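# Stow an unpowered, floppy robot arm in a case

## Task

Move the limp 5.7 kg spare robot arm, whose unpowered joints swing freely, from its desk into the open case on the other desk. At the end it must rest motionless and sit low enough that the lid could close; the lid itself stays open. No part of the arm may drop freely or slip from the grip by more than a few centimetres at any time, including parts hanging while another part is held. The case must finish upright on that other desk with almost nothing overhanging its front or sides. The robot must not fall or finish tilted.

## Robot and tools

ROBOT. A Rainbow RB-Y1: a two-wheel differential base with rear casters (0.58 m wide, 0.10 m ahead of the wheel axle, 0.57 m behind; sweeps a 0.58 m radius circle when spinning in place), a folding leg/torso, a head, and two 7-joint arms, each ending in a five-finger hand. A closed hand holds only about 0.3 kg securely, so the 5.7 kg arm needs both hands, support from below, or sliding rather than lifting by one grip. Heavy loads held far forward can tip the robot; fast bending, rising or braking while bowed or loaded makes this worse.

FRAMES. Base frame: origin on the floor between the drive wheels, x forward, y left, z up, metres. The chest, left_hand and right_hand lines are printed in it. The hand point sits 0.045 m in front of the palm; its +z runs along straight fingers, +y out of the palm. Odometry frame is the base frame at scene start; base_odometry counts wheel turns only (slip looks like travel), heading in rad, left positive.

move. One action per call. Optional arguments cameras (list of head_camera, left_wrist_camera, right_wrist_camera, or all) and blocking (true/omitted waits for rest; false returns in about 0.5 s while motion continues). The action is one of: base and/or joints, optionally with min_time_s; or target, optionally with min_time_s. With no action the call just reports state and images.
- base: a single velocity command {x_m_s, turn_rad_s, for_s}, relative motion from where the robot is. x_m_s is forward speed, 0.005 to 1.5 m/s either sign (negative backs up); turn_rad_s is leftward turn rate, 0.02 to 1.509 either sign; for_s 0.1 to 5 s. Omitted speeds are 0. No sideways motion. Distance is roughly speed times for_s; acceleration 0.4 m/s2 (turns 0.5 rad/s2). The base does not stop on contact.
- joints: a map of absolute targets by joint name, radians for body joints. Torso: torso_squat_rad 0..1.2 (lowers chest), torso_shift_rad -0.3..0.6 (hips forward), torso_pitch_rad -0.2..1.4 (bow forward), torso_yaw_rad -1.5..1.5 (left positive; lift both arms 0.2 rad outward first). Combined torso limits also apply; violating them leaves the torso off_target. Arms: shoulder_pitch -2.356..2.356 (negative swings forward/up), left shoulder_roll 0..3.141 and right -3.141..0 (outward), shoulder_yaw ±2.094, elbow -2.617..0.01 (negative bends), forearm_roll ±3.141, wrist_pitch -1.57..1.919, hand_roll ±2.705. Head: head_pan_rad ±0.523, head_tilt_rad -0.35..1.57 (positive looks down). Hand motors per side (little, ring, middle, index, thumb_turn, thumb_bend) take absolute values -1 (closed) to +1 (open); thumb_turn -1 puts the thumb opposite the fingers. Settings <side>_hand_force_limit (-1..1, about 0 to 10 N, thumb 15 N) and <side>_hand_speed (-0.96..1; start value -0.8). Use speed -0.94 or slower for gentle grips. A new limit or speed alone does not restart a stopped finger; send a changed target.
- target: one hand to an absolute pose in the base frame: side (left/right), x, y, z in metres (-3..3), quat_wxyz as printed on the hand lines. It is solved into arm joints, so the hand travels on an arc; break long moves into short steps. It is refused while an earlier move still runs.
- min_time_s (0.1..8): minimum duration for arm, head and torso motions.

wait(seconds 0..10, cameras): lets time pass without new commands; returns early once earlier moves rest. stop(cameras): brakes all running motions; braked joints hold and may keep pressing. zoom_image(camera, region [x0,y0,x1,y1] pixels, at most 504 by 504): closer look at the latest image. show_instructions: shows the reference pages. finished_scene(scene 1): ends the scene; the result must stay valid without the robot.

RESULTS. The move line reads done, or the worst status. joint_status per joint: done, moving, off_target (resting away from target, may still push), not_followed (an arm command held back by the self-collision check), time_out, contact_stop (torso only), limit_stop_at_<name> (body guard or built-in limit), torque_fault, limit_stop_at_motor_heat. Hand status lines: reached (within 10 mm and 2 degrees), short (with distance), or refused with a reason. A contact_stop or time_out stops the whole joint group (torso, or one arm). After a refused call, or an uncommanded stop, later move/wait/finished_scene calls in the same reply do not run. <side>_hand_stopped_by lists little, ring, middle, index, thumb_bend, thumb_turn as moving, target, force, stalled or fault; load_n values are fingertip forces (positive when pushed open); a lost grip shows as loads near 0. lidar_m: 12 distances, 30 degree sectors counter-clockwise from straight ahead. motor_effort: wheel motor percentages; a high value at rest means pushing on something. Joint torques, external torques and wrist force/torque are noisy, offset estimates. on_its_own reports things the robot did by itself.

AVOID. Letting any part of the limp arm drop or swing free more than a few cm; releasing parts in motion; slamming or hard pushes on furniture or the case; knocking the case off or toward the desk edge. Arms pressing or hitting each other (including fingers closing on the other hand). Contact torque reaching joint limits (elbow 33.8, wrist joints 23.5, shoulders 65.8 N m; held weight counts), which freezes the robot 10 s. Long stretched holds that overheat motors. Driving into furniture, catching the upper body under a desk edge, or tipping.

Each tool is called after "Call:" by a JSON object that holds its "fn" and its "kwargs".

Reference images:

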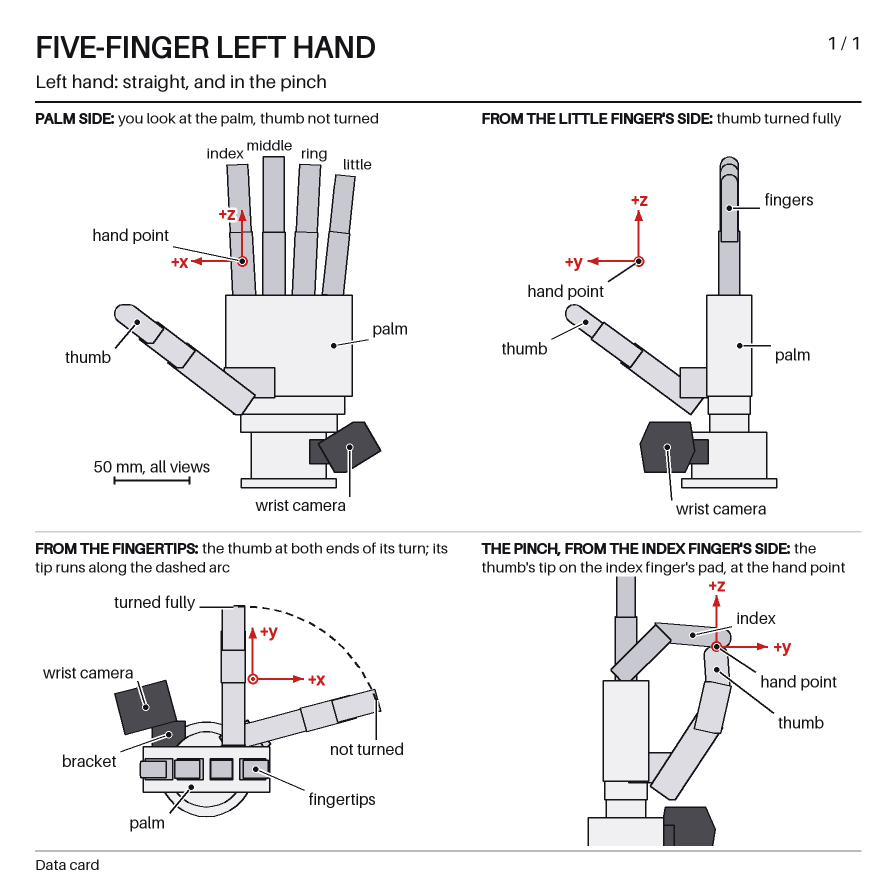

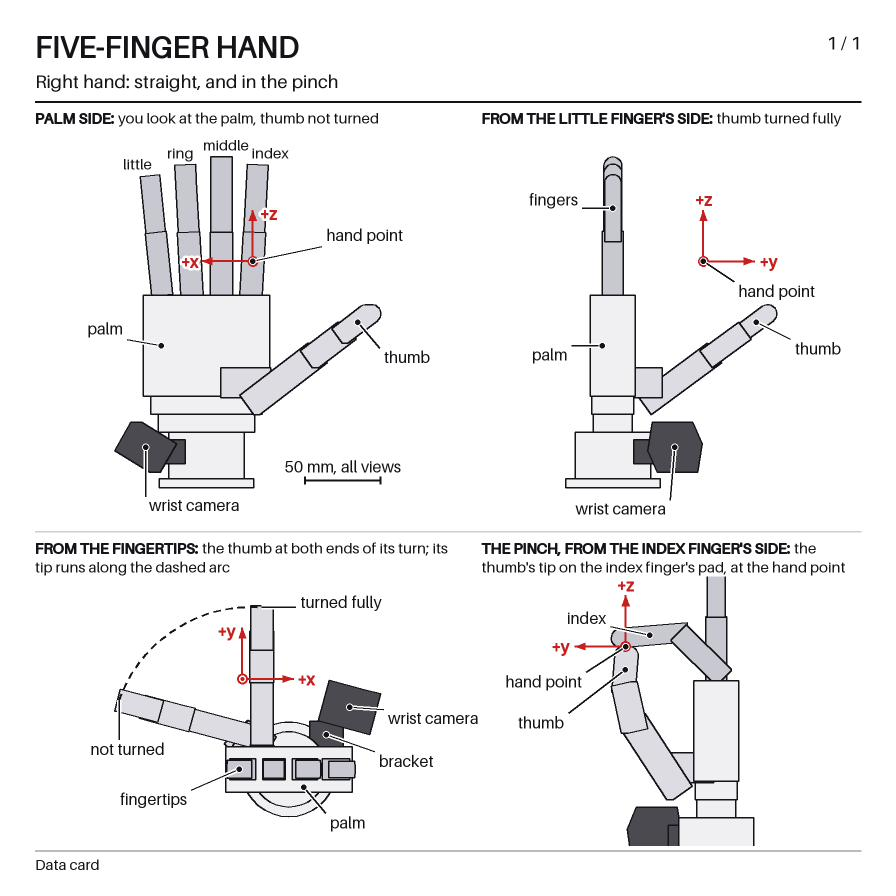

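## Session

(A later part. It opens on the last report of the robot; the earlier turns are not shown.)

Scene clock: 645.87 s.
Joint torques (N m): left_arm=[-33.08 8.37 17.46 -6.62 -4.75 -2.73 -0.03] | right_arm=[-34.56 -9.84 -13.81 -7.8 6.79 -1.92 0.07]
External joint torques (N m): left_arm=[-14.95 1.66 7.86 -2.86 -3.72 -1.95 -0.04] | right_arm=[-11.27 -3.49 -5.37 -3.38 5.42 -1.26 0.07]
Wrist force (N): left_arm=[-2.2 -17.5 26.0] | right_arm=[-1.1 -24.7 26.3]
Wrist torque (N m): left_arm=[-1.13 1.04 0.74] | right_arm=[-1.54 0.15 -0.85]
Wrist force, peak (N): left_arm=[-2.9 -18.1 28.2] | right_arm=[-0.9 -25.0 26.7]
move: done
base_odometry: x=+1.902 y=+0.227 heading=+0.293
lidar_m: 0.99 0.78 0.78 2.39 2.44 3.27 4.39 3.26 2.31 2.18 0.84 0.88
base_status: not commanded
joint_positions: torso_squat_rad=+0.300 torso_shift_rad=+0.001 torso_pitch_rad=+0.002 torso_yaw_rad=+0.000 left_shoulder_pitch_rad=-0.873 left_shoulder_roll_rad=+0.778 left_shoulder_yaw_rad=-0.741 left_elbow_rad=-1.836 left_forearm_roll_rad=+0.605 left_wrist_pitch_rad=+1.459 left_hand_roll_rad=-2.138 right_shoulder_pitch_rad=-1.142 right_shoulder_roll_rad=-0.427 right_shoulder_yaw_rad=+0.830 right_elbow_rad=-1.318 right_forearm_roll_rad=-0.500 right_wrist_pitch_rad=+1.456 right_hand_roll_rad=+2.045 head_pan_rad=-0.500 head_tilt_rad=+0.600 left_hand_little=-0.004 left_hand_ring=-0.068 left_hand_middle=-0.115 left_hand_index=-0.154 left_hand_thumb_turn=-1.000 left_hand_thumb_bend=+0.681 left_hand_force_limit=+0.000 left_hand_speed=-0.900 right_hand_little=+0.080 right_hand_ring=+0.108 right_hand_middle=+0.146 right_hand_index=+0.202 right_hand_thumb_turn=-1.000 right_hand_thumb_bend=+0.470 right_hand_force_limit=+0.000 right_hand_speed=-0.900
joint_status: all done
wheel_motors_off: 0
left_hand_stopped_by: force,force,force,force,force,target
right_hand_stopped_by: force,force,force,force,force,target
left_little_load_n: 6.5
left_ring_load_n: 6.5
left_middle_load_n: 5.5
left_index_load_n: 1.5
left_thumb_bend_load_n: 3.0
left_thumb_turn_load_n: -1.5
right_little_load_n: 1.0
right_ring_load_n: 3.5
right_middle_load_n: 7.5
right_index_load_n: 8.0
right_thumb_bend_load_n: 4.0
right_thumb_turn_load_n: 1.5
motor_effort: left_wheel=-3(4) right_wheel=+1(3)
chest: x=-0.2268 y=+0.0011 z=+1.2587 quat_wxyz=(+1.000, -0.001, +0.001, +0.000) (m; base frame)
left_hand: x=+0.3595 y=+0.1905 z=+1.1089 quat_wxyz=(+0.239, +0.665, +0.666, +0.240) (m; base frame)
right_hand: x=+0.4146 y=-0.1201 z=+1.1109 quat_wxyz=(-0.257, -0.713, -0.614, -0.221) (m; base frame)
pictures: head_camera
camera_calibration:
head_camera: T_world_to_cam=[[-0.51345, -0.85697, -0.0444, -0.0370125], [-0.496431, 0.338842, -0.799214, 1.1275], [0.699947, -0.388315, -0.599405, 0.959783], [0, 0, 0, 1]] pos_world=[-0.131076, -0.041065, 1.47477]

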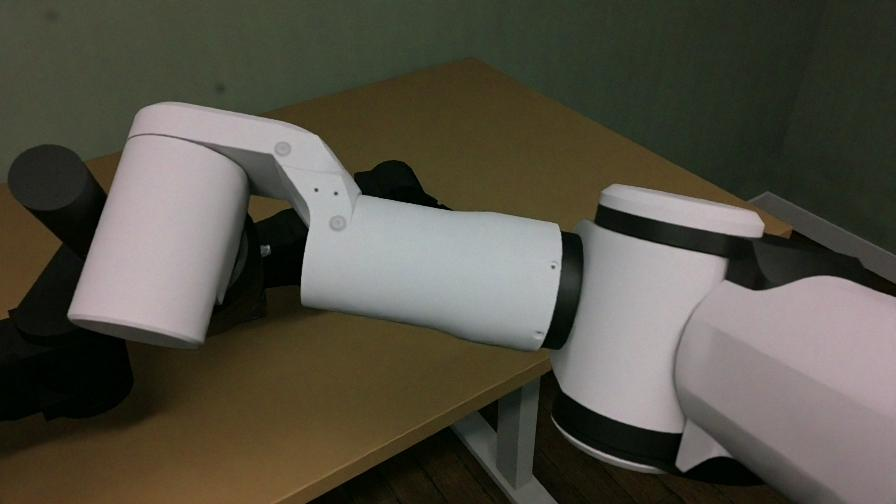

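Call:
{"fn": "move", "kwargs": {"joints": {"torso_squat_rad": 0.02}, "min_time_s": 5, "cameras": ["head_camera"]}}

Call:
{"fn": "zoom_image", "kwargs": {"camera": "head_camera", "region": [250, 20, 650, 300]}}

Scene clock: 666.63 s.
Joint torques (N m): left_arm=[-32.95 8.77 17.53 -6.68 -4.82 -2.68 -0.02] | right_arm=[-34.74 -9.23 -13.93 -8.03 6.72 -1.87 0.01]
External joint torques (N m): left_arm=[-14.82 2.06 7.92 -2.92 -3.79 -1.91 -0.02] | right_arm=[-11.45 -2.89 -5.49 -3.61 5.36 -1.2 0.02]
Wrist force (N): left_arm=[-2.1 -17.5 26.1] | right_arm=[-0.7 -25.2 26.3]
Wrist torque (N m): left_arm=[-1.14 1.05 0.76] | right_arm=[-1.58 0.11 -0.80]
Wrist force, peak (N): left_arm=[-2.7 -18.0 27.0] | right_arm=[-0.8 -25.3 27.2]
move: done
base_odometry: x=+1.902 y=+0.227 heading=+0.293
lidar_m: 0.99 0.77 0.76 2.39 2.46 3.29 4.40 3.27 2.32 2.18 0.84 0.85
base_status: not commanded
joint_positions: torso_squat_rad=+0.020 torso_shift_rad=+0.001 torso_pitch_rad=+0.002 torso_yaw_rad=+0.000 left_shoulder_pitch_rad=-0.873 left_shoulder_roll_rad=+0.778 left_shoulder_yaw_rad=-0.741 left_elbow_rad=-1.836 left_forearm_roll_rad=+0.605 left_wrist_pitch_rad=+1.459 left_hand_roll_rad=-2.138 right_shoulder_pitch_rad=-1.142 right_shoulder_roll_rad=-0.427 right_shoulder_yaw_rad=+0.830 right_elbow_rad=-1.318 right_forearm_roll_rad=-0.500 right_wrist_pitch_rad=+1.456 right_hand_roll_rad=+2.045 head_pan_rad=-0.500 head_tilt_rad=+0.600 left_hand_little=-0.004 left_hand_ring=-0.068 left_hand_middle=-0.115 left_hand_index=-0.154 left_hand_thumb_turn=-1.000 left_hand_thumb_bend=+0.681 left_hand_force_limit=+0.000 left_hand_speed=-0.900 right_hand_little=+0.080 right_hand_ring=+0.108 right_hand_middle=+0.146 right_hand_index=+0.202 right_hand_thumb_turn=-1.000 right_hand_thumb_bend=+0.470 right_hand_force_limit=+0.000 right_hand_speed=-0.900
joint_status: all done
wheel_motors_off: 0
left_hand_stopped_by: force,force,force,force,force,target
right_hand_stopped_by: force,force,force,force,force,target
left_little_load_n: 6.5
left_ring_load_n: 7.0
left_middle_load_n: 6.0
left_index_load_n: 1.5
left_thumb_bend_load_n: 3.5
left_thumb_turn_load_n: -2.0
right_little_load_n: 1.0
right_ring_load_n: 3.5
right_middle_load_n: 8.0
right_index_load_n: 8.5
right_thumb_bend_load_n: 3.5
right_thumb_turn_load_n: 2.0
motor_effort: left_wheel=-3(4) right_wheel=+2(3)
chest: x=-0.2267 y=+0.0011 z=+1.2898 quat_wxyz=(+1.000, -0.001, +0.001, +0.000) (m; base frame)
left_hand: x=+0.3596 y=+0.1905 z=+1.1400 quat_wxyz=(+0.239, +0.665, +0.666, +0.240) (m; base frame)
right_hand: x=+0.4147 y=-0.1201 z=+1.1419 quat_wxyz=(-0.257, -0.713, -0.614, -0.221) (m; base frame)
pictures: head_camera
camera_calibration:
head_camera: T_world_to_cam=[[-0.513462, -0.856967, -0.0443304, -0.035601], [-0.496491, 0.33882, -0.799186, 1.15232], [0.699896, -0.388342, -0.599447, 0.978449], [0, 0, 0, 1]] pos_world=[-0.130976, -0.0409651, 1.50587]

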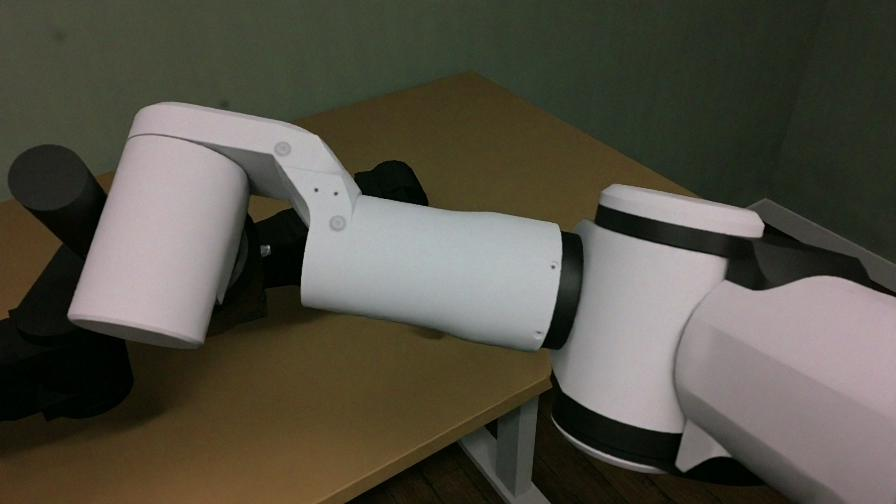

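Scaled by 1.260 from the camera's 896x504 image, which has a finer 1280x720 frame.

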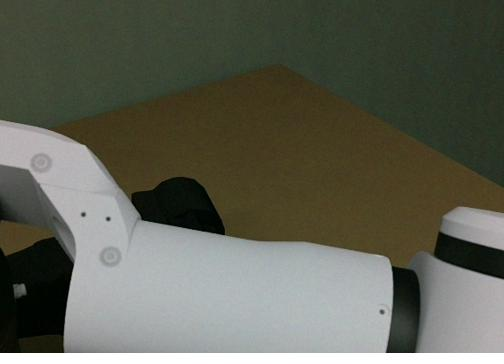

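Call:
{"fn": "zoom_image", "kwargs": {"camera": "head_camera", "region": [350, 280, 600, 420]}}

Call:
{"fn": "move", "kwargs": {"joints": {"torso_pitch_rad": -0.1, "head_pan_rad": -0.3}, "min_time_s": 4, "cameras": ["all"]}}

Scaled by 2.016 from the camera's 896x504 image, which has a finer 1280x720 frame.

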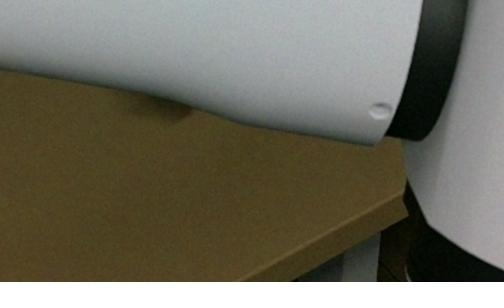

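Scene clock: 677.70 s.
Joint torques (N m): left_arm=[-33.47 8.36 17.81 -6 -4.99 -3.16 0.02] | right_arm=[-37.12 -11.09 -14.88 -8.04 7.82 -2.27 0.11]
External joint torques (N m): left_arm=[-14.72 1.69 7.97 -2.86 -3.84 -2.32 0.01] | right_arm=[-13.44 -4.3 -6.22 -4.16 6.35 -1.51 0.11]
Wrist force (N): left_arm=[-1.4 -19.7 25.1] | right_arm=[-2.2 -30.1 25.7]
Wrist torque (N m): left_arm=[-1.55 1.13 0.64] | right_arm=[-2.00 0.51 -0.70]
Wrist force, peak (N): left_arm=[-2.1 -18.2 26.7] | right_arm=[-0.5 -28.7 28.7]
move: done
base_odometry: x=+1.902 y=+0.227 heading=+0.293
lidar_m: 0.99 0.79 0.78 2.39 2.46 3.29 4.40 3.28 2.30 2.17 0.85 0.87
base_status: not commanded
joint_positions: torso_squat_rad=+0.020 torso_shift_rad=+0.001 torso_pitch_rad=-0.098 torso_yaw_rad=+0.000 left_shoulder_pitch_rad=-0.873 left_shoulder_roll_rad=+0.778 left_shoulder_yaw_rad=-0.741 left_elbow_rad=-1.836 left_forearm_roll_rad=+0.605 left_wrist_pitch_rad=+1.460 left_hand_roll_rad=-2.138 right_shoulder_pitch_rad=-1.141 right_shoulder_roll_rad=-0.427 right_shoulder_yaw_rad=+0.830 right_elbow_rad=-1.318 right_forearm_roll_rad=-0.501 right_wrist_pitch_rad=+1.456 right_hand_roll_rad=+2.045 head_pan_rad=-0.300 head_tilt_rad=+0.600 left_hand_little=-0.004 left_hand_ring=-0.068 left_hand_middle=-0.115 left_hand_index=-0.154 left_hand_thumb_turn=-1.000 left_hand_thumb_bend=+0.681 left_hand_force_limit=+0.000 left_hand_speed=-0.900 right_hand_little=+0.080 right_hand_ring=+0.108 right_hand_middle=+0.146 right_hand_index=+0.202 right_hand_thumb_turn=-1.000 right_hand_thumb_bend=+0.470 right_hand_force_limit=+0.000 right_hand_speed=-0.900
joint_status: all done
wheel_motors_off: 0
left_hand_stopped_by: force,force,force,force,force,target
right_hand_stopped_by: force,force,force,force,force,target
left_little_load_n: 7.0
left_ring_load_n: 6.5
left_middle_load_n: 5.5
left_index_load_n: 1.0
left_thumb_bend_load_n: 5.0
left_thumb_turn_load_n: -2.0
right_little_load_n: 0.5
right_ring_load_n: 0.5
right_middle_load_n: 4.5
right_index_load_n: 7.5
right_thumb_bend_load_n: 4.0
right_thumb_turn_load_n: 1.5
motor_effort: left_wheel=-3(4) right_wheel=+1(3)
chest: x=-0.2576 y=+0.0011 z=+1.2883 quat_wxyz=(+0.999, -0.001, -0.049, +0.000) (m; base frame)
left_hand: x=+0.3407 y=+0.1906 z=+1.1978 quat_wxyz=(+0.272, +0.653, +0.653, +0.273) (m; base frame)
right_hand: x=+0.3952 y=-0.1201 z=+1.2047 quat_wxyz=(-0.287, -0.701, -0.600, -0.256) (m; base frame)
pictures: head_camera, left_wrist_camera, right_wrist_camera
camera_calibration:
head_camera: T_world_to_cam=[[-0.326867, -0.941879, -0.077596, 0.0355534], [-0.471656, 0.233728, -0.850242, 1.20933], [0.818962, -0.241317, -0.520641, 0.926699], [0, 0, 0, 1]] pos_world=[-0.176921, -0.0255399, 1.51346]
left_wrist_camera: T_world_to_cam=[[-0.704855, 0.222947, -0.673405, 0.999287], [-0.201006, 0.847639, 0.491025, -0.676799], [0.680277, 0.481459, -0.552648, 0.456253], [0, 0, 0, 1]] pos_world=[0.257933, 0.131225, 1.2574]
right_wrist_camera: T_world_to_cam=[[0.691149, 0.210892, 0.691258, -1.08558], [-0.277346, -0.805847, 0.523154, -0.618223], [0.667377, -0.553295, -0.49847, 0.383991], [0, 0, 0, 1]] pos_world=[0.322572, -0.0567917, 1.26525]

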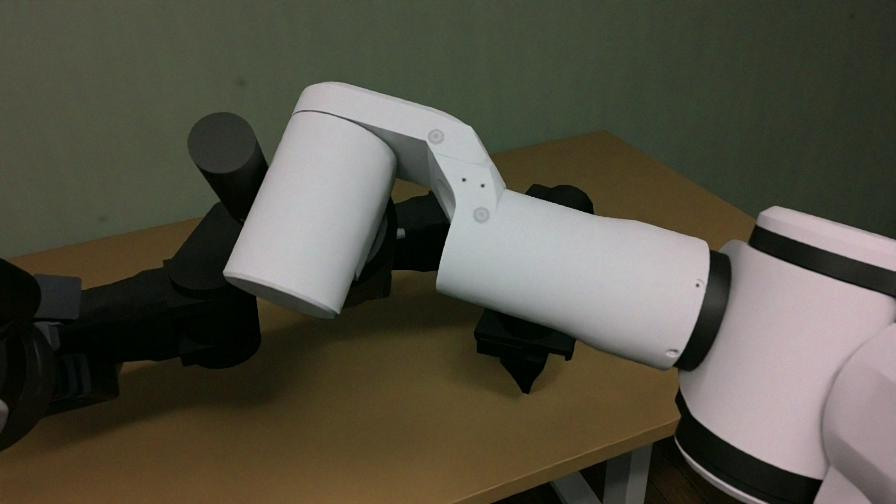

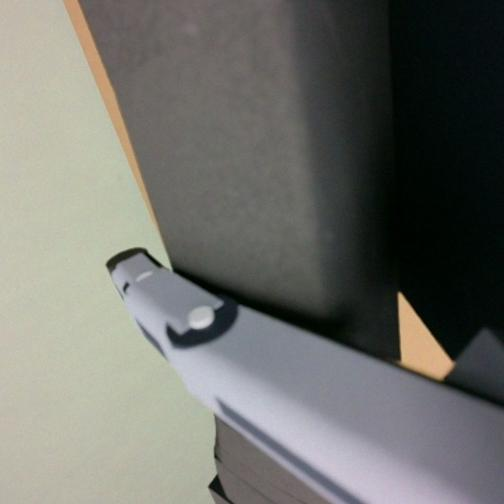

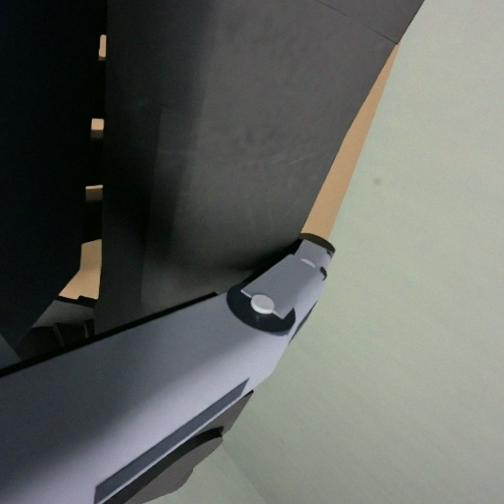

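Call:
{"fn": "move", "kwargs": {"base": {"x_m_s": -0.2, "for_s": 4.0}, "joints": {"head_pan_rad": 0, "head_tilt_rad": 0.6}, "cameras": ["head_camera"]}}

Scene clock: 709.23 s.
Joint torques (N m): left_arm=[-34.67 8.86 18.38 -6.41 -4.91 -3.33 -0.01] | right_arm=[-37.72 -11.41 -15.14 -8.17 7.7 -2.49 0.41]
External joint torques (N m): left_arm=[-15.93 2.19 8.54 -3.27 -3.76 -2.49 -0.01] | right_arm=[-14.04 -4.62 -6.49 -4.29 6.24 -1.73 0.41]
Wrist force (N): left_arm=[-1.8 -19.3 26.0] | right_arm=[-1.5 -30.2 25.3]
Wrist torque (N m): left_arm=[-1.55 1.30 0.47] | right_arm=[-2.09 0.40 -0.49]
Wrist force, peak (N): left_arm=[-2.7 -19.8 27.8] | right_arm=[-1.9 -31.7 25.7]
move: done
base_odometry: x=+1.136 y=-0.004 heading=+0.292
lidar_m: 1.79 1.45 2.46 2.34 2.45 3.24 3.60 3.33 2.34 2.22 2.29 1.51
base_status: done (sent for 4 of 4 s)
joint_positions: torso_squat_rad=+0.020 torso_shift_rad=+0.001 torso_pitch_rad=-0.098 torso_yaw_rad=+0.000 left_shoulder_pitch_rad=-0.873 left_shoulder_roll_rad=+0.778 left_shoulder_yaw_rad=-0.741 left_elbow_rad=-1.836 left_forearm_roll_rad=+0.605 left_wrist_pitch_rad=+1.460 left_hand_roll_rad=-2.138 right_shoulder_pitch_rad=-1.141 right_shoulder_roll_rad=-0.427 right_shoulder_yaw_rad=+0.831 right_elbow_rad=-1.318 right_forearm_roll_rad=-0.501 right_wrist_pitch_rad=+1.456 right_hand_roll_rad=+2.045 head_pan_rad=+0.000 head_tilt_rad=+0.600 left_hand_little=-0.004 left_hand_ring=-0.068 left_hand_middle=-0.115 left_hand_index=-0.154 left_hand_thumb_turn=-1.000 left_hand_thumb_bend=+0.681 left_hand_force_limit=+0.000 left_hand_speed=-0.900 right_hand_little=+0.080 right_hand_ring=+0.108 right_hand_middle=+0.145 right_hand_index=+0.202 right_hand_thumb_turn=-1.000 right_hand_thumb_bend=+0.470 right_hand_force_limit=+0.000 right_hand_speed=-0.900
joint_status: all done
wheel_motors_off: 0
left_hand_stopped_by: force,force,force,force,force,target
right_hand_stopped_by: force,force,force,force,force,target
left_little_load_n: 7.0
left_ring_load_n: 6.5
left_middle_load_n: 5.5
left_index_load_n: 1.0
left_thumb_bend_load_n: 5.5
left_thumb_turn_load_n: -2.0
right_little_load_n: 0.5
right_ring_load_n: 0.0
right_middle_load_n: 2.5
right_index_load_n: 7.5
right_thumb_bend_load_n: 5.0
right_thumb_turn_load_n: 2.0
motor_effort: left_wheel=-10(25) right_wheel=+9(23)
chest: x=-0.2577 y=+0.0011 z=+1.2883 quat_wxyz=(+0.999, -0.001, -0.049, +0.000) (m; base frame)
left_hand: x=+0.3405 y=+0.1906 z=+1.1977 quat_wxyz=(+0.272, +0.652, +0.653, +0.273) (m; base frame)
right_hand: x=+0.3951 y=-0.1200 z=+1.2047 quat_wxyz=(-0.287, -0.701, -0.600, -0.256) (m; base frame)
pictures: head_camera
camera_calibration:
head_camera: T_world_to_cam=[[-0.0350961, -0.998184, -0.0489637, 0.0674397], [-0.516086, 0.0600577, -0.854428, 1.20444], [0.855817, -0.00471764, -0.517257, 0.930865], [0, 0, 0, 1]] pos_world=[-0.172691, -0.00062698, 1.5139]

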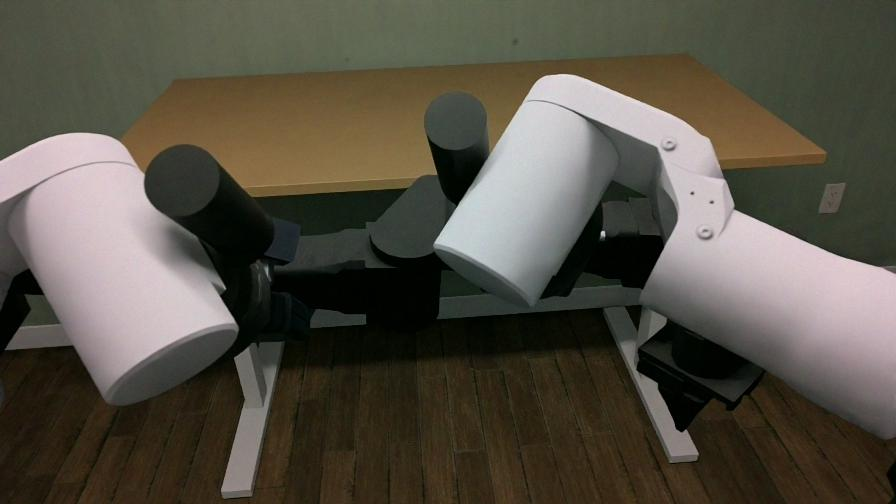

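Call:
{"fn": "move", "kwargs": {"base": {"turn_rad_s": -0.6, "for_s": 4.6}, "cameras": []}}

Call:
{"fn": "move", "kwargs": {"base": {"turn_rad_s": -0.3, "for_s": 1.115}, "cameras": ["head_camera"]}}

Scene clock: 719.97 s.
Joint torques (N m): left_arm=[-34.39 8.89 18.31 -6.46 -4.94 -3.53 0.09] | right_arm=[-37.8 -11.38 -15.14 -8.22 7.68 -2.44 0.45]
External joint torques (N m): left_arm=[-15.65 2.22 8.47 -3.31 -3.79 -2.69 0.09] | right_arm=[-14.12 -4.58 -6.49 -4.34 6.22 -1.68 0.45]
Wrist force (N): left_arm=[-1.4 -19.6 26.0] | right_arm=[-1.5 -30.1 24.7]
Wrist torque (N m): left_arm=[-1.56 1.21 0.49] | right_arm=[-2.03 0.38 -0.48]
Wrist force, peak (N): left_arm=[-2.6 -19.3 27.0] | right_arm=[-1.0 -30.1 26.2]
move: done
base_odometry: x=+1.136 y=-0.004 heading=-2.468
lidar_m: 3.63 2.51 2.23 2.24 1.53 1.54 1.45 2.16 2.33 2.37 2.86 3.65
base_status: done (sent for 4.6 of 4.6 s)
joint_positions: torso_squat_rad=+0.020 torso_shift_rad=+0.001 torso_pitch_rad=-0.098 torso_yaw_rad=+0.000 left_shoulder_pitch_rad=-0.873 left_shoulder_roll_rad=+0.778 left_shoulder_yaw_rad=-0.741 left_elbow_rad=-1.836 left_forearm_roll_rad=+0.605 left_wrist_pitch_rad=+1.460 left_hand_roll_rad=-2.138 right_shoulder_pitch_rad=-1.141 right_shoulder_roll_rad=-0.427 right_shoulder_yaw_rad=+0.831 right_elbow_rad=-1.318 right_forearm_roll_rad=-0.501 right_wrist_pitch_rad=+1.456 right_hand_roll_rad=+2.045 head_pan_rad=+0.000 head_tilt_rad=+0.600 left_hand_little=-0.004 left_hand_ring=-0.068 left_hand_middle=-0.115 left_hand_index=-0.154 left_hand_thumb_turn=-1.000 left_hand_thumb_bend=+0.681 left_hand_force_limit=+0.000 left_hand_speed=-0.900 right_hand_little=+0.080 right_hand_ring=+0.108 right_hand_middle=+0.145 right_hand_index=+0.202 right_hand_thumb_turn=-1.000 right_hand_thumb_bend=+0.470 right_hand_force_limit=+0.000 right_hand_speed=-0.900
joint_status: not commanded
wheel_motors_off: 0
left_hand_stopped_by: force,force,force,force,force,target
right_hand_stopped_by: force,force,force,force,force,target
left_little_load_n: 7.0
left_ring_load_n: 7.0
left_middle_load_n: 5.5
left_index_load_n: 1.0
left_thumb_bend_load_n: 5.5
left_thumb_turn_load_n: -2.0
right_little_load_n: 0.0
right_ring_load_n: 0.0
right_middle_load_n: 2.5
right_index_load_n: 7.5
right_thumb_bend_load_n: 5.0
right_thumb_turn_load_n: 2.0
motor_effort: left_wheel=+10(45) right_wheel=+3(29)
chest: x=-0.2577 y=+0.0011 z=+1.2883 quat_wxyz=(+0.999, -0.001, -0.049, +0.000) (m; base frame)
left_hand: x=+0.3405 y=+0.1907 z=+1.1977 quat_wxyz=(+0.272, +0.652, +0.653, +0.273) (m; base frame)
right_hand: x=+0.3951 y=-0.1200 z=+1.2047 quat_wxyz=(-0.287, -0.701, -0.600, -0.256) (m; base frame)
pictures: none
No camera images: "cameras" was empty.

Scene clock: 722.00 s.
Joint torques (N m): left_arm=[-34.84 8.8 18.49 -6.44 -4.92 -3.44 0.05] | right_arm=[-37.82 -11.7 -15.09 -8.23 7.78 -2.59 0.4]
External joint torques (N m): left_arm=[-16.09 2.14 8.65 -3.29 -3.76 -2.59 0.04] | right_arm=[-14.14 -4.89 -6.43 -4.35 6.31 -1.83 0.41]
Wrist force (N): left_arm=[-1.6 -19.8 25.8] | right_arm=[-1.8 -30.0 24.9]
Wrist torque (N m): left_arm=[-1.57 1.26 0.46] | right_arm=[-2.03 0.46 -0.49]
Wrist force, peak (N): left_arm=[-1.3 -19.8 27.0] | right_arm=[-1.7 -30.3 25.6]
move: done
base_odometry: x=+1.136 y=-0.004 heading=-2.797
lidar_m: 3.61 3.19 2.32 2.23 2.32 1.53 1.80 1.45 2.46 2.33 2.46 3.33
base_status: done (sent for 1.1 of 1.1 s)
joint_positions: torso_squat_rad=+0.020 torso_shift_rad=+0.001 torso_pitch_rad=-0.098 torso_yaw_rad=+0.000 left_shoulder_pitch_rad=-0.873 left_shoulder_roll_rad=+0.778 left_shoulder_yaw_rad=-0.741 left_elbow_rad=-1.836 left_forearm_roll_rad=+0.605 left_wrist_pitch_rad=+1.460 left_hand_roll_rad=-2.138 right_shoulder_pitch_rad=-1.141 right_shoulder_roll_rad=-0.427 right_shoulder_yaw_rad=+0.831 right_elbow_rad=-1.318 right_forearm_roll_rad=-0.501 right_wrist_pitch_rad=+1.456 right_hand_roll_rad=+2.045 head_pan_rad=+0.000 head_tilt_rad=+0.600 left_hand_little=-0.004 left_hand_ring=-0.068 left_hand_middle=-0.115 left_hand_index=-0.154 left_hand_thumb_turn=-1.000 left_hand_thumb_bend=+0.681 left_hand_force_limit=+0.000 left_hand_speed=-0.900 right_hand_little=+0.080 right_hand_ring=+0.108 right_hand_middle=+0.145 right_hand_index=+0.202 right_hand_thumb_turn=-1.000 right_hand_thumb_bend=+0.470 right_hand_force_limit=+0.000 right_hand_speed=-0.900
joint_status: not commanded
wheel_motors_off: 0
left_hand_stopped_by: force,force,force,force,force,target
right_hand_stopped_by: force,force,force,force,force,target
left_little_load_n: 7.0
left_ring_load_n: 6.5
left_middle_load_n: 5.5
left_index_load_n: 1.0
left_thumb_bend_load_n: 5.5
left_thumb_turn_load_n: -2.0
right_little_load_n: 0.0
right_ring_load_n: 0.0
right_middle_load_n: 2.0
right_index_load_n: 7.5
right_thumb_bend_load_n: 5.0
right_thumb_turn_load_n: 2.0
motor_effort: left_wheel=+13(33) right_wheel=+2(12)
chest: x=-0.2577 y=+0.0012 z=+1.2883 quat_wxyz=(+0.999, -0.001, -0.049, +0.000) (m; base frame)
left_hand: x=+0.3405 y=+0.1907 z=+1.1976 quat_wxyz=(+0.272, +0.652, +0.653, +0.273) (m; base frame)
right_hand: x=+0.3951 y=-0.1200 z=+1.2047 quat_wxyz=(-0.287, -0.701, -0.600, -0.256) (m; base frame)
pictures: head_camera
camera_calibration:
head_camera: T_world_to_cam=[[-0.0350442, -0.99819, -0.0488786, 0.0673197], [-0.51609, 0.059958, -0.854433, 1.20444], [0.855817, -0.00471715, -0.517257, 0.930866], [0, 0, 0, 1]] pos_world=[-0.172691, -0.000627071, 1.5139]

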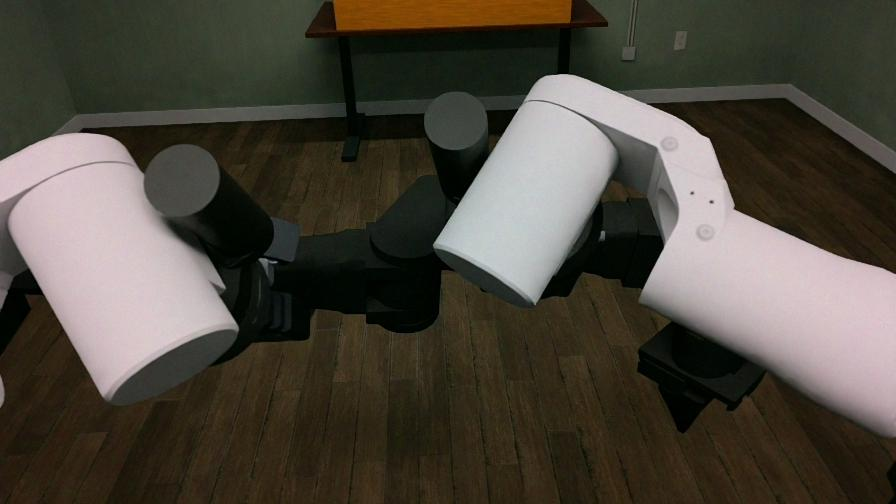

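Call:
{"fn": "move", "kwargs": {"base": {"x_m_s": 0.3, "for_s": 5}, "joints": {"head_tilt_rad": 0.45}, "cameras": ["head_camera"]}}

Scene clock: 738.93 s.
Joint torques (N m): left_arm=[-34.81 8.67 18.34 -6.84 -4.9 -3.54 0.06] | right_arm=[-37.8 -11.56 -15.22 -8.1 7.45 -2.33 0.65]
External joint torques (N m): left_arm=[-16.07 2.01 8.5 -3.69 -3.75 -2.7 0.05] | right_arm=[-14.12 -4.76 -6.56 -4.22 5.99 -1.57 0.66]
Wrist force (N): left_arm=[-2.0 -20.1 25.8] | right_arm=[-2.0 -28.7 24.8]
Wrist torque (N m): left_arm=[-1.56 1.34 0.44] | right_arm=[-2.02 0.49 -0.27]
Wrist force, peak (N): left_arm=[-2.1 -19.2 28.2] | right_arm=[-2.3 -31.4 25.0]
move: done
base_odometry: x=-0.277 y=-0.510 heading=-2.798
lidar_m: 2.12 2.61 2.34 2.25 2.33 3.16 2.89 3.40 2.44 2.34 2.43 2.20
base_status: done (sent for 5 of 5 s)
joint_positions: torso_squat_rad=+0.020 torso_shift_rad=+0.001 torso_pitch_rad=-0.098 torso_yaw_rad=+0.000 left_shoulder_pitch_rad=-0.873 left_shoulder_roll_rad=+0.778 left_shoulder_yaw_rad=-0.741 left_elbow_rad=-1.835 left_forearm_roll_rad=+0.605 left_wrist_pitch_rad=+1.460 left_hand_roll_rad=-2.138 right_shoulder_pitch_rad=-1.141 right_shoulder_roll_rad=-0.427 right_shoulder_yaw_rad=+0.831 right_elbow_rad=-1.318 right_forearm_roll_rad=-0.501 right_wrist_pitch_rad=+1.456 right_hand_roll_rad=+2.045 head_pan_rad=+0.000 head_tilt_rad=+0.450 left_hand_little=-0.004 left_hand_ring=-0.068 left_hand_middle=-0.115 left_hand_index=-0.154 left_hand_thumb_turn=-1.000 left_hand_thumb_bend=+0.681 left_hand_force_limit=+0.000 left_hand_speed=-0.900 right_hand_little=+0.080 right_hand_ring=+0.108 right_hand_middle=+0.145 right_hand_index=+0.202 right_hand_thumb_turn=-1.000 right_hand_thumb_bend=+0.470 right_hand_force_limit=+0.000 right_hand_speed=-0.900
joint_status: all done
wheel_motors_off: 0
left_hand_stopped_by: force,force,force,force,force,target
right_hand_stopped_by: force,force,force,force,force,target
left_little_load_n: 7.5
left_ring_load_n: 7.0
left_middle_load_n: 5.5
left_index_load_n: 1.5
left_thumb_bend_load_n: 6.0
left_thumb_turn_load_n: -2.0
right_little_load_n: 0.5
right_ring_load_n: 0.0
right_middle_load_n: 1.5
right_index_load_n: 8.0
right_thumb_bend_load_n: 6.5
right_thumb_turn_load_n: 2.0
motor_effort: left_wheel=-4(39) right_wheel=+3(27)
chest: x=-0.2576 y=+0.0012 z=+1.2883 quat_wxyz=(+0.999, -0.001, -0.049, +0.000) (m; base frame)
left_hand: x=+0.3406 y=+0.1907 z=+1.1975 quat_wxyz=(+0.271, +0.653, +0.653, +0.272) (m; base frame)
right_hand: x=+0.3952 y=-0.1200 z=+1.2045 quat_wxyz=(-0.287, -0.701, -0.600, -0.256) (m; base frame)
pictures: head_camera
camera_calibration:
head_camera: T_world_to_cam=[[-0.0271359, -0.998197, -0.0535445, 0.0762773], [-0.382855, 0.059858, -0.921867, 1.339], [0.92341, -0.0045159, -0.383789, 0.749226], [0, 0, 0, 1]] pos_world=[-0.177131, -0.000626461, 1.52601]

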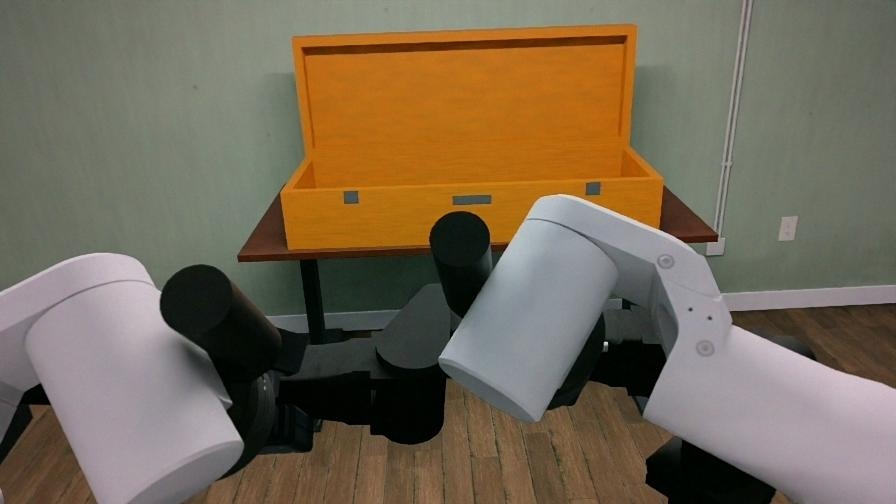

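Call:
{"fn": "move", "kwargs": {"base": {"turn_rad_s": -0.1, "for_s": 0.41}, "cameras": []}}

Call:
{"fn": "move", "kwargs": {"base": {"x_m_s": 0.25, "for_s": 4.1}, "joints": {"head_tilt_rad": 0.6}, "cameras": ["head_camera"]}}

Scene clock: 768.63 s.
Joint torques (N m): left_arm=[-34.72 9.24 18.5 -6.87 -4.96 -3.52 0.12] | right_arm=[-38 -11.56 -15.18 -8.14 7.63 -2.43 0.56]
External joint torques (N m): left_arm=[-15.97 2.57 8.66 -3.72 -3.81 -2.68 0.12] | right_arm=[-14.32 -4.76 -6.52 -4.26 6.16 -1.67 0.56]
Wrist force (N): left_arm=[-2.0 -20.2 26.3] | right_arm=[-2.2 -30.0 25.0]
Wrist torque (N m): left_arm=[-1.59 1.30 0.46] | right_arm=[-2.04 0.44 -0.26]
Wrist force, peak (N): left_arm=[-1.7 -21.0 26.8] | right_arm=[-0.9 -29.4 26.5]
move: done
base_odometry: x=-0.277 y=-0.510 heading=-2.836
lidar_m: 2.12 2.13 2.37 2.26 2.31 3.06 2.90 3.38 2.47 2.33 2.42 2.21
base_status: done (sent for 0.4 of 0.4 s)
joint_positions: torso_squat_rad=+0.020 torso_shift_rad=+0.001 torso_pitch_rad=-0.098 torso_yaw_rad=+0.000 left_shoulder_pitch_rad=-0.873 left_shoulder_roll_rad=+0.777 left_shoulder_yaw_rad=-0.741 left_elbow_rad=-1.835 left_forearm_roll_rad=+0.605 left_wrist_pitch_rad=+1.460 left_hand_roll_rad=-2.138 right_shoulder_pitch_rad=-1.141 right_shoulder_roll_rad=-0.427 right_shoulder_yaw_rad=+0.831 right_elbow_rad=-1.318 right_forearm_roll_rad=-0.501 right_wrist_pitch_rad=+1.456 right_hand_roll_rad=+2.045 head_pan_rad=+0.000 head_tilt_rad=+0.450 left_hand_little=-0.004 left_hand_ring=-0.068 left_hand_middle=-0.115 left_hand_index=-0.154 left_hand_thumb_turn=-1.000 left_hand_thumb_bend=+0.681 left_hand_force_limit=+0.000 left_hand_speed=-0.900 right_hand_little=+0.080 right_hand_ring=+0.108 right_hand_middle=+0.145 right_hand_index=+0.202 right_hand_thumb_turn=-1.000 right_hand_thumb_bend=+0.470 right_hand_force_limit=+0.000 right_hand_speed=-0.900
joint_status: not commanded
wheel_motors_off: 0
left_hand_stopped_by: force,force,force,force,force,target
right_hand_stopped_by: force,force,force,force,force,target
left_little_load_n: 7.0
left_ring_load_n: 7.0
left_middle_load_n: 5.5
left_index_load_n: 1.5
left_thumb_bend_load_n: 6.0
left_thumb_turn_load_n: -2.5
right_little_load_n: 0.0
right_ring_load_n: 0.0
right_middle_load_n: 1.5
right_index_load_n: 8.0
right_thumb_bend_load_n: 6.0
right_thumb_turn_load_n: 2.5
motor_effort: left_wheel=+9(40) right_wheel=-14(31)
chest: x=-0.2577 y=+0.0011 z=+1.2883 quat_wxyz=(+0.999, -0.001, -0.049, +0.000) (m; base frame)
left_hand: x=+0.3406 y=+0.1906 z=+1.1975 quat_wxyz=(+0.271, +0.653, +0.653, +0.272) (m; base frame)
right_hand: x=+0.3952 y=-0.1200 z=+1.2046 quat_wxyz=(-0.287, -0.701, -0.600, -0.256) (m; base frame)
pictures: none
No camera images: "cameras" was empty.

Scene clock: 773.73 s.
Joint torques (N m): left_arm=[-34.96 9.09 18.66 -6.94 -5 -3.49 0.11] | right_arm=[-37.86 -11.68 -15.02 -8.24 7.58 -2.28 0.57]
External joint torques (N m): left_arm=[-16.21 2.43 8.82 -3.79 -3.85 -2.64 0.11] | right_arm=[-14.18 -4.88 -6.36 -4.36 6.11 -1.53 0.57]
Wrist force (N): left_arm=[-1.7 -20.1 25.5] | right_arm=[-2.5 -29.5 24.0]
Wrist torque (N m): left_arm=[-1.53 1.27 0.44] | right_arm=[-2.03 0.53 -0.31]
Wrist force, peak (N): left_arm=[-1.6 -19.8 28.3] | right_arm=[-2.8 -31.9 24.0]
move: done
base_odometry: x=-1.255 y=-0.817 heading=-2.837
lidar_m: 1.50 1.18 2.04 2.30 2.38 3.13 3.90 3.43 2.42 2.29 2.27 1.23
base_status: done (sent for 4.1 of 4.1 s)
joint_positions: torso_squat_rad=+0.020 torso_shift_rad=+0.001 torso_pitch_rad=-0.098 torso_yaw_rad=+0.000 left_shoulder_pitch_rad=-0.873 left_shoulder_roll_rad=+0.777 left_shoulder_yaw_rad=-0.741 left_elbow_rad=-1.835 left_forearm_roll_rad=+0.605 left_wrist_pitch_rad=+1.460 left_hand_roll_rad=-2.138 right_shoulder_pitch_rad=-1.141 right_shoulder_roll_rad=-0.427 right_shoulder_yaw_rad=+0.831 right_elbow_rad=-1.318 right_forearm_roll_rad=-0.501 right_wrist_pitch_rad=+1.456 right_hand_roll_rad=+2.045 head_pan_rad=+0.000 head_tilt_rad=+0.600 left_hand_little=-0.004 left_hand_ring=-0.068 left_hand_middle=-0.115 left_hand_index=-0.154 left_hand_thumb_turn=-1.000 left_hand_thumb_bend=+0.681 left_hand_force_limit=+0.000 left_hand_speed=-0.900 right_hand_little=+0.080 right_hand_ring=+0.108 right_hand_middle=+0.145 right_hand_index=+0.202 right_hand_thumb_turn=-1.000 right_hand_thumb_bend=+0.470 right_hand_force_limit=+0.000 right_hand_speed=-0.900
joint_status: all done
wheel_motors_off: 0
left_hand_stopped_by: force,force,force,force,force,target
right_hand_stopped_by: force,force,force,force,force,target
left_little_load_n: 7.5
left_ring_load_n: 7.0
left_middle_load_n: 5.5
left_index_load_n: 1.5
left_thumb_bend_load_n: 6.5
left_thumb_turn_load_n: -2.0
right_little_load_n: 0.5
right_ring_load_n: 0.0
right_middle_load_n: 1.5
right_index_load_n: 8.0
right_thumb_bend_load_n: 6.5
right_thumb_turn_load_n: 2.0
motor_effort: left_wheel=-6(31) right_wheel=+3(31)
chest: x=-0.2577 y=+0.0011 z=+1.2883 quat_wxyz=(+0.999, -0.001, -0.049, +0.000) (m; base frame)
left_hand: x=+0.3406 y=+0.1907 z=+1.1975 quat_wxyz=(+0.271, +0.653, +0.653, +0.272) (m; base frame)
right_hand: x=+0.3952 y=-0.1200 z=+1.2046 quat_wxyz=(-0.287, -0.701, -0.600, -0.256) (m; base frame)
pictures: head_camera
camera_calibration:
head_camera: T_world_to_cam=[[-0.0350442, -0.99819, -0.0488786, 0.0673232], [-0.51609, 0.059958, -0.854433, 1.20449], [0.855817, -0.00471715, -0.517257, 0.930781], [0, 0, 0, 1]] pos_world=[-0.172591, -0.000627071, 1.5139]

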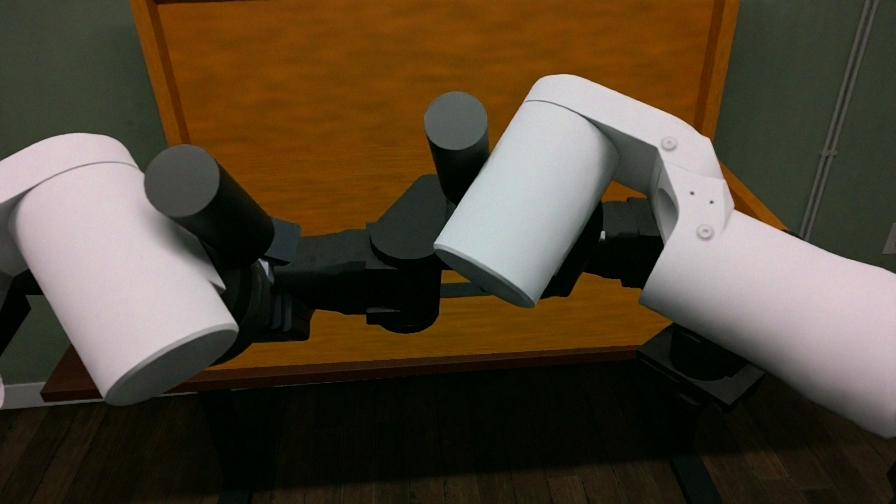

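Call:
{"fn": "zoom_image", "kwargs": {"camera": "head_camera", "region": [30, 280, 450, 440]}}

Call:
{"fn": "zoom_image", "kwargs": {"camera": "head_camera", "region": [420, 280, 840, 440]}}

Scaled by 1.200 from the camera's 896x504 image, which has a finer 1280x720 frame.

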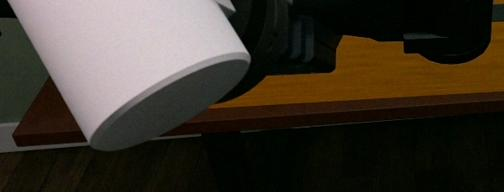

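Scaled by 1.200 from the camera's 896x504 image, which has a finer 1280x720 frame.

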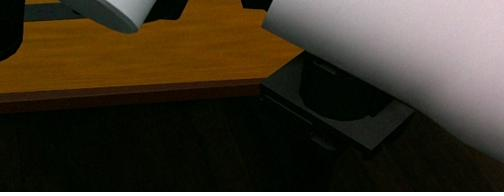

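Call:
{"fn": "move", "kwargs": {"joints": {"torso_pitch_rad": -0.19, "torso_squat_rad": 0.0}, "min_time_s": 4, "cameras": []}}

Call:
{"fn": "move", "kwargs": {"base": {"x_m_s": 0.12, "for_s": 2.0}, "joints": {"head_tilt_rad": 0.8}, "cameras": ["head_camera"]}}

Scene clock: 847.03 s.
Joint torques (N m): left_arm=[-35.39 9.17 18.61 -6.36 -5.12 -3.74 0.07] | right_arm=[-38.09 -12 -15.53 -7.57 7.65 -2.46 0.53]
External joint torques (N m): left_arm=[-16.24 2.61 8.65 -3.79 -3.87 -2.84 0.07] | right_arm=[-14.26 -4.84 -6.75 -4.21 6.1 -1.62 0.54]
Wrist force (N): left_arm=[-1.3 -22.2 24.2] | right_arm=[-2.9 -30.8 21.9]
Wrist torque (N m): left_arm=[-1.65 1.28 0.46] | right_arm=[-1.94 0.54 -0.33]
Wrist force, peak (N): left_arm=[-1.2 -22.7 24.9] | right_arm=[-1.7 -29.3 25.8]
move: done
base_odometry: x=-1.255 y=-0.817 heading=-2.837
lidar_m: 1.48 1.18 2.02 2.31 2.37 3.14 3.92 3.43 2.42 2.29 2.27 1.26
base_status: not commanded
joint_positions: torso_squat_rad=+0.000 torso_shift_rad=+0.001 torso_pitch_rad=-0.188 torso_yaw_rad=+0.000 left_shoulder_pitch_rad=-0.873 left_shoulder_roll_rad=+0.777 left_shoulder_yaw_rad=-0.741 left_elbow_rad=-1.835 left_forearm_roll_rad=+0.605 left_wrist_pitch_rad=+1.460 left_hand_roll_rad=-2.138 right_shoulder_pitch_rad=-1.141 right_shoulder_roll_rad=-0.427 right_shoulder_yaw_rad=+0.831 right_elbow_rad=-1.318 right_forearm_roll_rad=-0.501 right_wrist_pitch_rad=+1.456 right_hand_roll_rad=+2.045 head_pan_rad=+0.000 head_tilt_rad=+0.600 left_hand_little=-0.004 left_hand_ring=-0.068 left_hand_middle=-0.115 left_hand_index=-0.154 left_hand_thumb_turn=-1.000 left_hand_thumb_bend=+0.681 left_hand_force_limit=+0.000 left_hand_speed=-0.900 right_hand_little=+0.080 right_hand_ring=+0.108 right_hand_middle=+0.145 right_hand_index=+0.202 right_hand_thumb_turn=-1.000 right_hand_thumb_bend=+0.470 right_hand_force_limit=+0.000 right_hand_speed=-0.900
joint_status: all done
wheel_motors_off: 0
left_hand_stopped_by: force,force,force,force,force,target
right_hand_stopped_by: force,force,force,force,force,target
left_little_load_n: 7.0
left_ring_load_n: 7.0
left_middle_load_n: 5.5
left_index_load_n: 1.5
left_thumb_bend_load_n: 6.5
left_thumb_turn_load_n: -2.0
right_little_load_n: 0.5
right_ring_load_n: 0.5
right_middle_load_n: 1.0
right_index_load_n: 8.0
right_thumb_bend_load_n: 6.0
right_thumb_turn_load_n: 2.0
motor_effort: left_wheel=-7(7) right_wheel=+3(4)
chest: x=-0.2853 y=+0.0011 z=+1.2845 quat_wxyz=(+0.996, -0.001, -0.094, +0.000) (m; base frame)
left_hand: x=+0.3187 y=+0.1907 z=+1.2478 quat_wxyz=(+0.301, +0.640, +0.640, +0.302) (m; base frame)
right_hand: x=+0.3725 y=-0.1200 z=+1.2598 quat_wxyz=(-0.314, -0.689, -0.587, -0.287) (m; base frame)
pictures: none
No camera images: "cameras" was empty.

Scene clock: 849.63 s.
Joint torques (N m): left_arm=[-36.18 8.95 18.92 -6.83 -5.22 -4.02 -0.17] | right_arm=[-37.79 -11.84 -15.44 -7.47 7.73 -2.93 0.61]
External joint torques (N m): left_arm=[-17.04 2.38 8.95 -4.25 -3.96 -3.12 -0.18] | right_arm=[-13.96 -4.69 -6.66 -4.11 6.18 -2.09 0.61]
Wrist force (N): left_arm=[0.1 -22.3 25.5] | right_arm=[-3.7 -31.3 21.6]
Wrist torque (N m): left_arm=[-1.70 1.25 0.32] | right_arm=[-2.17 0.68 -0.38]
Wrist force, peak (N): left_arm=[-0.8 -21.0 27.9] | right_arm=[-3.3 -31.5 23.4]
move: done
base_odometry: x=-1.484 y=-0.889 heading=-2.837
lidar_m: 1.25 0.94 1.72 2.32 2.38 3.15 4.13 3.45 2.40 2.28 1.90 1.05
base_status: done (sent for 2 of 2 s)
joint_positions: torso_squat_rad=+0.000 torso_shift_rad=+0.001 torso_pitch_rad=-0.188 torso_yaw_rad=+0.000 left_shoulder_pitch_rad=-0.873 left_shoulder_roll_rad=+0.777 left_shoulder_yaw_rad=-0.741 left_elbow_rad=-1.835 left_forearm_roll_rad=+0.605 left_wrist_pitch_rad=+1.460 left_hand_roll_rad=-2.138 right_shoulder_pitch_rad=-1.141 right_shoulder_roll_rad=-0.427 right_shoulder_yaw_rad=+0.831 right_elbow_rad=-1.318 right_forearm_roll_rad=-0.501 right_wrist_pitch_rad=+1.456 right_hand_roll_rad=+2.044 head_pan_rad=+0.000 head_tilt_rad=+0.800 left_hand_little=-0.004 left_hand_ring=-0.068 left_hand_middle=-0.115 left_hand_index=-0.154 left_hand_thumb_turn=-1.000 left_hand_thumb_bend=+0.681 left_hand_force_limit=+0.000 left_hand_speed=-0.900 right_hand_little=+0.079 right_hand_ring=+0.108 right_hand_middle=+0.145 right_hand_index=+0.202 right_hand_thumb_turn=-1.000 right_hand_thumb_bend=+0.471 right_hand_force_limit=+0.000 right_hand_speed=-0.900
joint_status: all done
wheel_motors_off: 0
left_hand_stopped_by: force,force,force,force,force,target
right_hand_stopped_by: force,force,force,force,force,target
left_little_load_n: 7.0
left_ring_load_n: 7.5
left_middle_load_n: 6.0
left_index_load_n: 2.0
left_thumb_bend_load_n: 7.5
left_thumb_turn_load_n: -2.5
right_little_load_n: 0.0
right_ring_load_n: 0.5
right_middle_load_n: 0.5
right_index_load_n: 9.5
right_thumb_bend_load_n: 10.5
right_thumb_turn_load_n: 4.0
motor_effort: left_wheel=-9(17) right_wheel=+3(21)
chest: x=-0.2852 y=+0.0011 z=+1.2845 quat_wxyz=(+0.996, -0.001, -0.094, +0.000) (m; base frame)
left_hand: x=+0.3187 y=+0.1908 z=+1.2476 quat_wxyz=(+0.300, +0.640, +0.640, +0.302) (m; base frame)
right_hand: x=+0.3725 y=-0.1200 z=+1.2598 quat_wxyz=(-0.314, -0.689, -0.587, -0.287) (m; base frame)
pictures: head_camera
camera_calibration:
head_camera: T_world_to_cam=[[-0.0404807, -0.998177, -0.044769, 0.0577904], [-0.606809, 0.0601562, -0.792568, 1.05796], [0.793817, -0.00491751, -0.608137, 1.08389], [0, 0, 0, 1]] pos_world=[-0.216091, -0.000627586, 1.50024]

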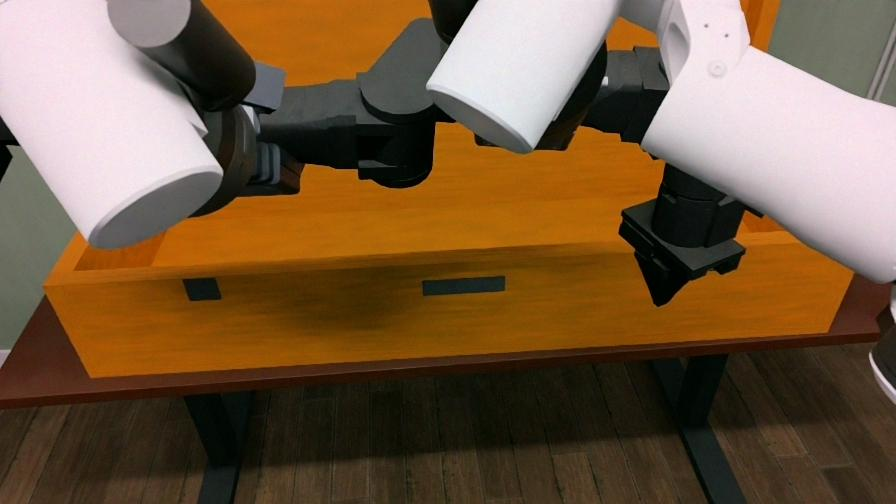

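Call:
{"fn": "move", "kwargs": {"base": {"x_m_s": 0.12, "for_s": 3.1}, "cameras": ["head_camera"]}}

Scene clock: 875.97 s.
Joint torques (N m): left_arm=[-36.33 9.08 19.13 -6.99 -5.26 -4.03 -0.19] | right_arm=[-37.93 -12.29 -15.44 -7.48 7.6 -2.84 0.57]
External joint torques (N m): left_arm=[-17.19 2.51 9.16 -4.42 -4.01 -3.13 -0.2] | right_arm=[-14.1 -5.14 -6.66 -4.12 6.05 -2.01 0.58]
Wrist force (N): left_arm=[-0.4 -22.0 26.1] | right_arm=[-3.9 -31.1 21.2]
Wrist torque (N m): left_arm=[-1.64 1.35 0.28] | right_arm=[-2.19 0.70 -0.39]
Wrist force, peak (N): left_arm=[-0.8 -21.4 28.0] | right_arm=[-4.6 -33.8 21.2]
move: done
base_odometry: x=-1.839 y=-1.000 heading=-2.838
lidar_m: 0.88 0.91 0.69 2.35 2.41 3.17 4.50 3.42 2.39 2.26 0.78 0.95
base_status: done (sent for 3.1 of 3.1 s)
joint_positions: torso_squat_rad=+0.000 torso_shift_rad=+0.001 torso_pitch_rad=-0.188 torso_yaw_rad=+0.000 left_shoulder_pitch_rad=-0.873 left_shoulder_roll_rad=+0.777 left_shoulder_yaw_rad=-0.741 left_elbow_rad=-1.835 left_forearm_roll_rad=+0.605 left_wrist_pitch_rad=+1.460 left_hand_roll_rad=-2.138 right_shoulder_pitch_rad=-1.141 right_shoulder_roll_rad=-0.427 right_shoulder_yaw_rad=+0.831 right_elbow_rad=-1.318 right_forearm_roll_rad=-0.501 right_wrist_pitch_rad=+1.456 right_hand_roll_rad=+2.044 head_pan_rad=+0.000 head_tilt_rad=+0.800 left_hand_little=-0.004 left_hand_ring=-0.068 left_hand_middle=-0.115 left_hand_index=-0.154 left_hand_thumb_turn=-1.000 left_hand_thumb_bend=+0.681 left_hand_force_limit=+0.000 left_hand_speed=-0.900 right_hand_little=+0.079 right_hand_ring=+0.108 right_hand_middle=+0.145 right_hand_index=+0.202 right_hand_thumb_turn=-1.000 right_hand_thumb_bend=+0.472 right_hand_force_limit=+0.000 right_hand_speed=-0.900
joint_status: not commanded
wheel_motors_off: 0
left_hand_stopped_by: force,force,force,force,force,target
right_hand_stopped_by: force,force,force,force,force,target
left_little_load_n: 7.0
left_ring_load_n: 7.5
left_middle_load_n: 6.5
left_index_load_n: 2.0
left_thumb_bend_load_n: 7.0
left_thumb_turn_load_n: -2.0
right_little_load_n: 0.0
right_ring_load_n: 0.0
right_middle_load_n: 0.5
right_index_load_n: 9.5
right_thumb_bend_load_n: 11.0
right_thumb_turn_load_n: 4.5
motor_effort: left_wheel=-9(18) right_wheel=+1(20)
chest: x=-0.2852 y=+0.0011 z=+1.2845 quat_wxyz=(+0.996, -0.001, -0.094, +0.000) (m; base frame)
left_hand: x=+0.3187 y=+0.1908 z=+1.2476 quat_wxyz=(+0.300, +0.640, +0.640, +0.302) (m; base frame)
right_hand: x=+0.3725 y=-0.1200 z=+1.2598 quat_wxyz=(-0.314, -0.689, -0.587, -0.287) (m; base frame)
pictures: head_camera
camera_calibration:
head_camera: T_world_to_cam=[[-0.0404807, -0.998177, -0.044769, 0.0577904], [-0.606809, 0.0601562, -0.792568, 1.05796], [0.793817, -0.00491751, -0.608137, 1.08389], [0, 0, 0, 1]] pos_world=[-0.216091, -0.000627586, 1.50024]

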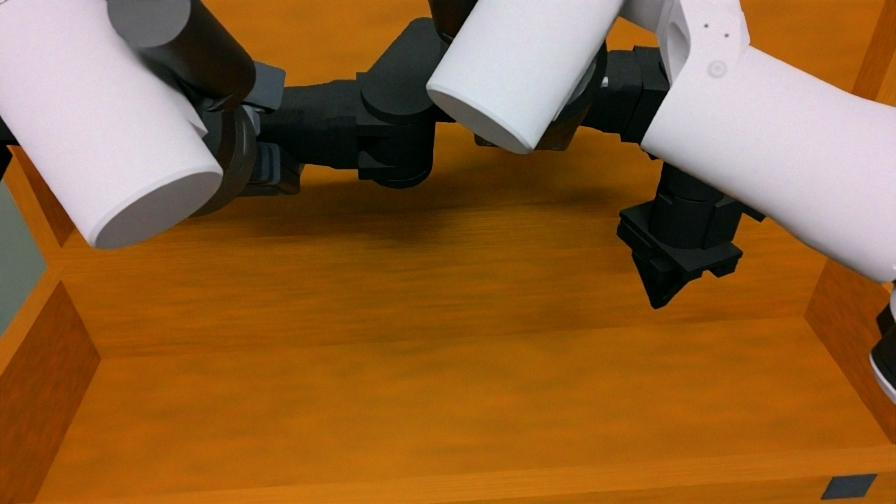

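Call:
{"fn": "zoom_image", "kwargs": {"camera": "head_camera", "region": [300, 380, 700, 504]}}

Scaled by 1.260 from the camera's 896x504 image, which has a finer 1280x720 frame.

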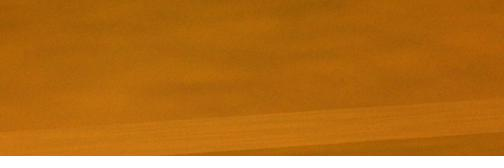

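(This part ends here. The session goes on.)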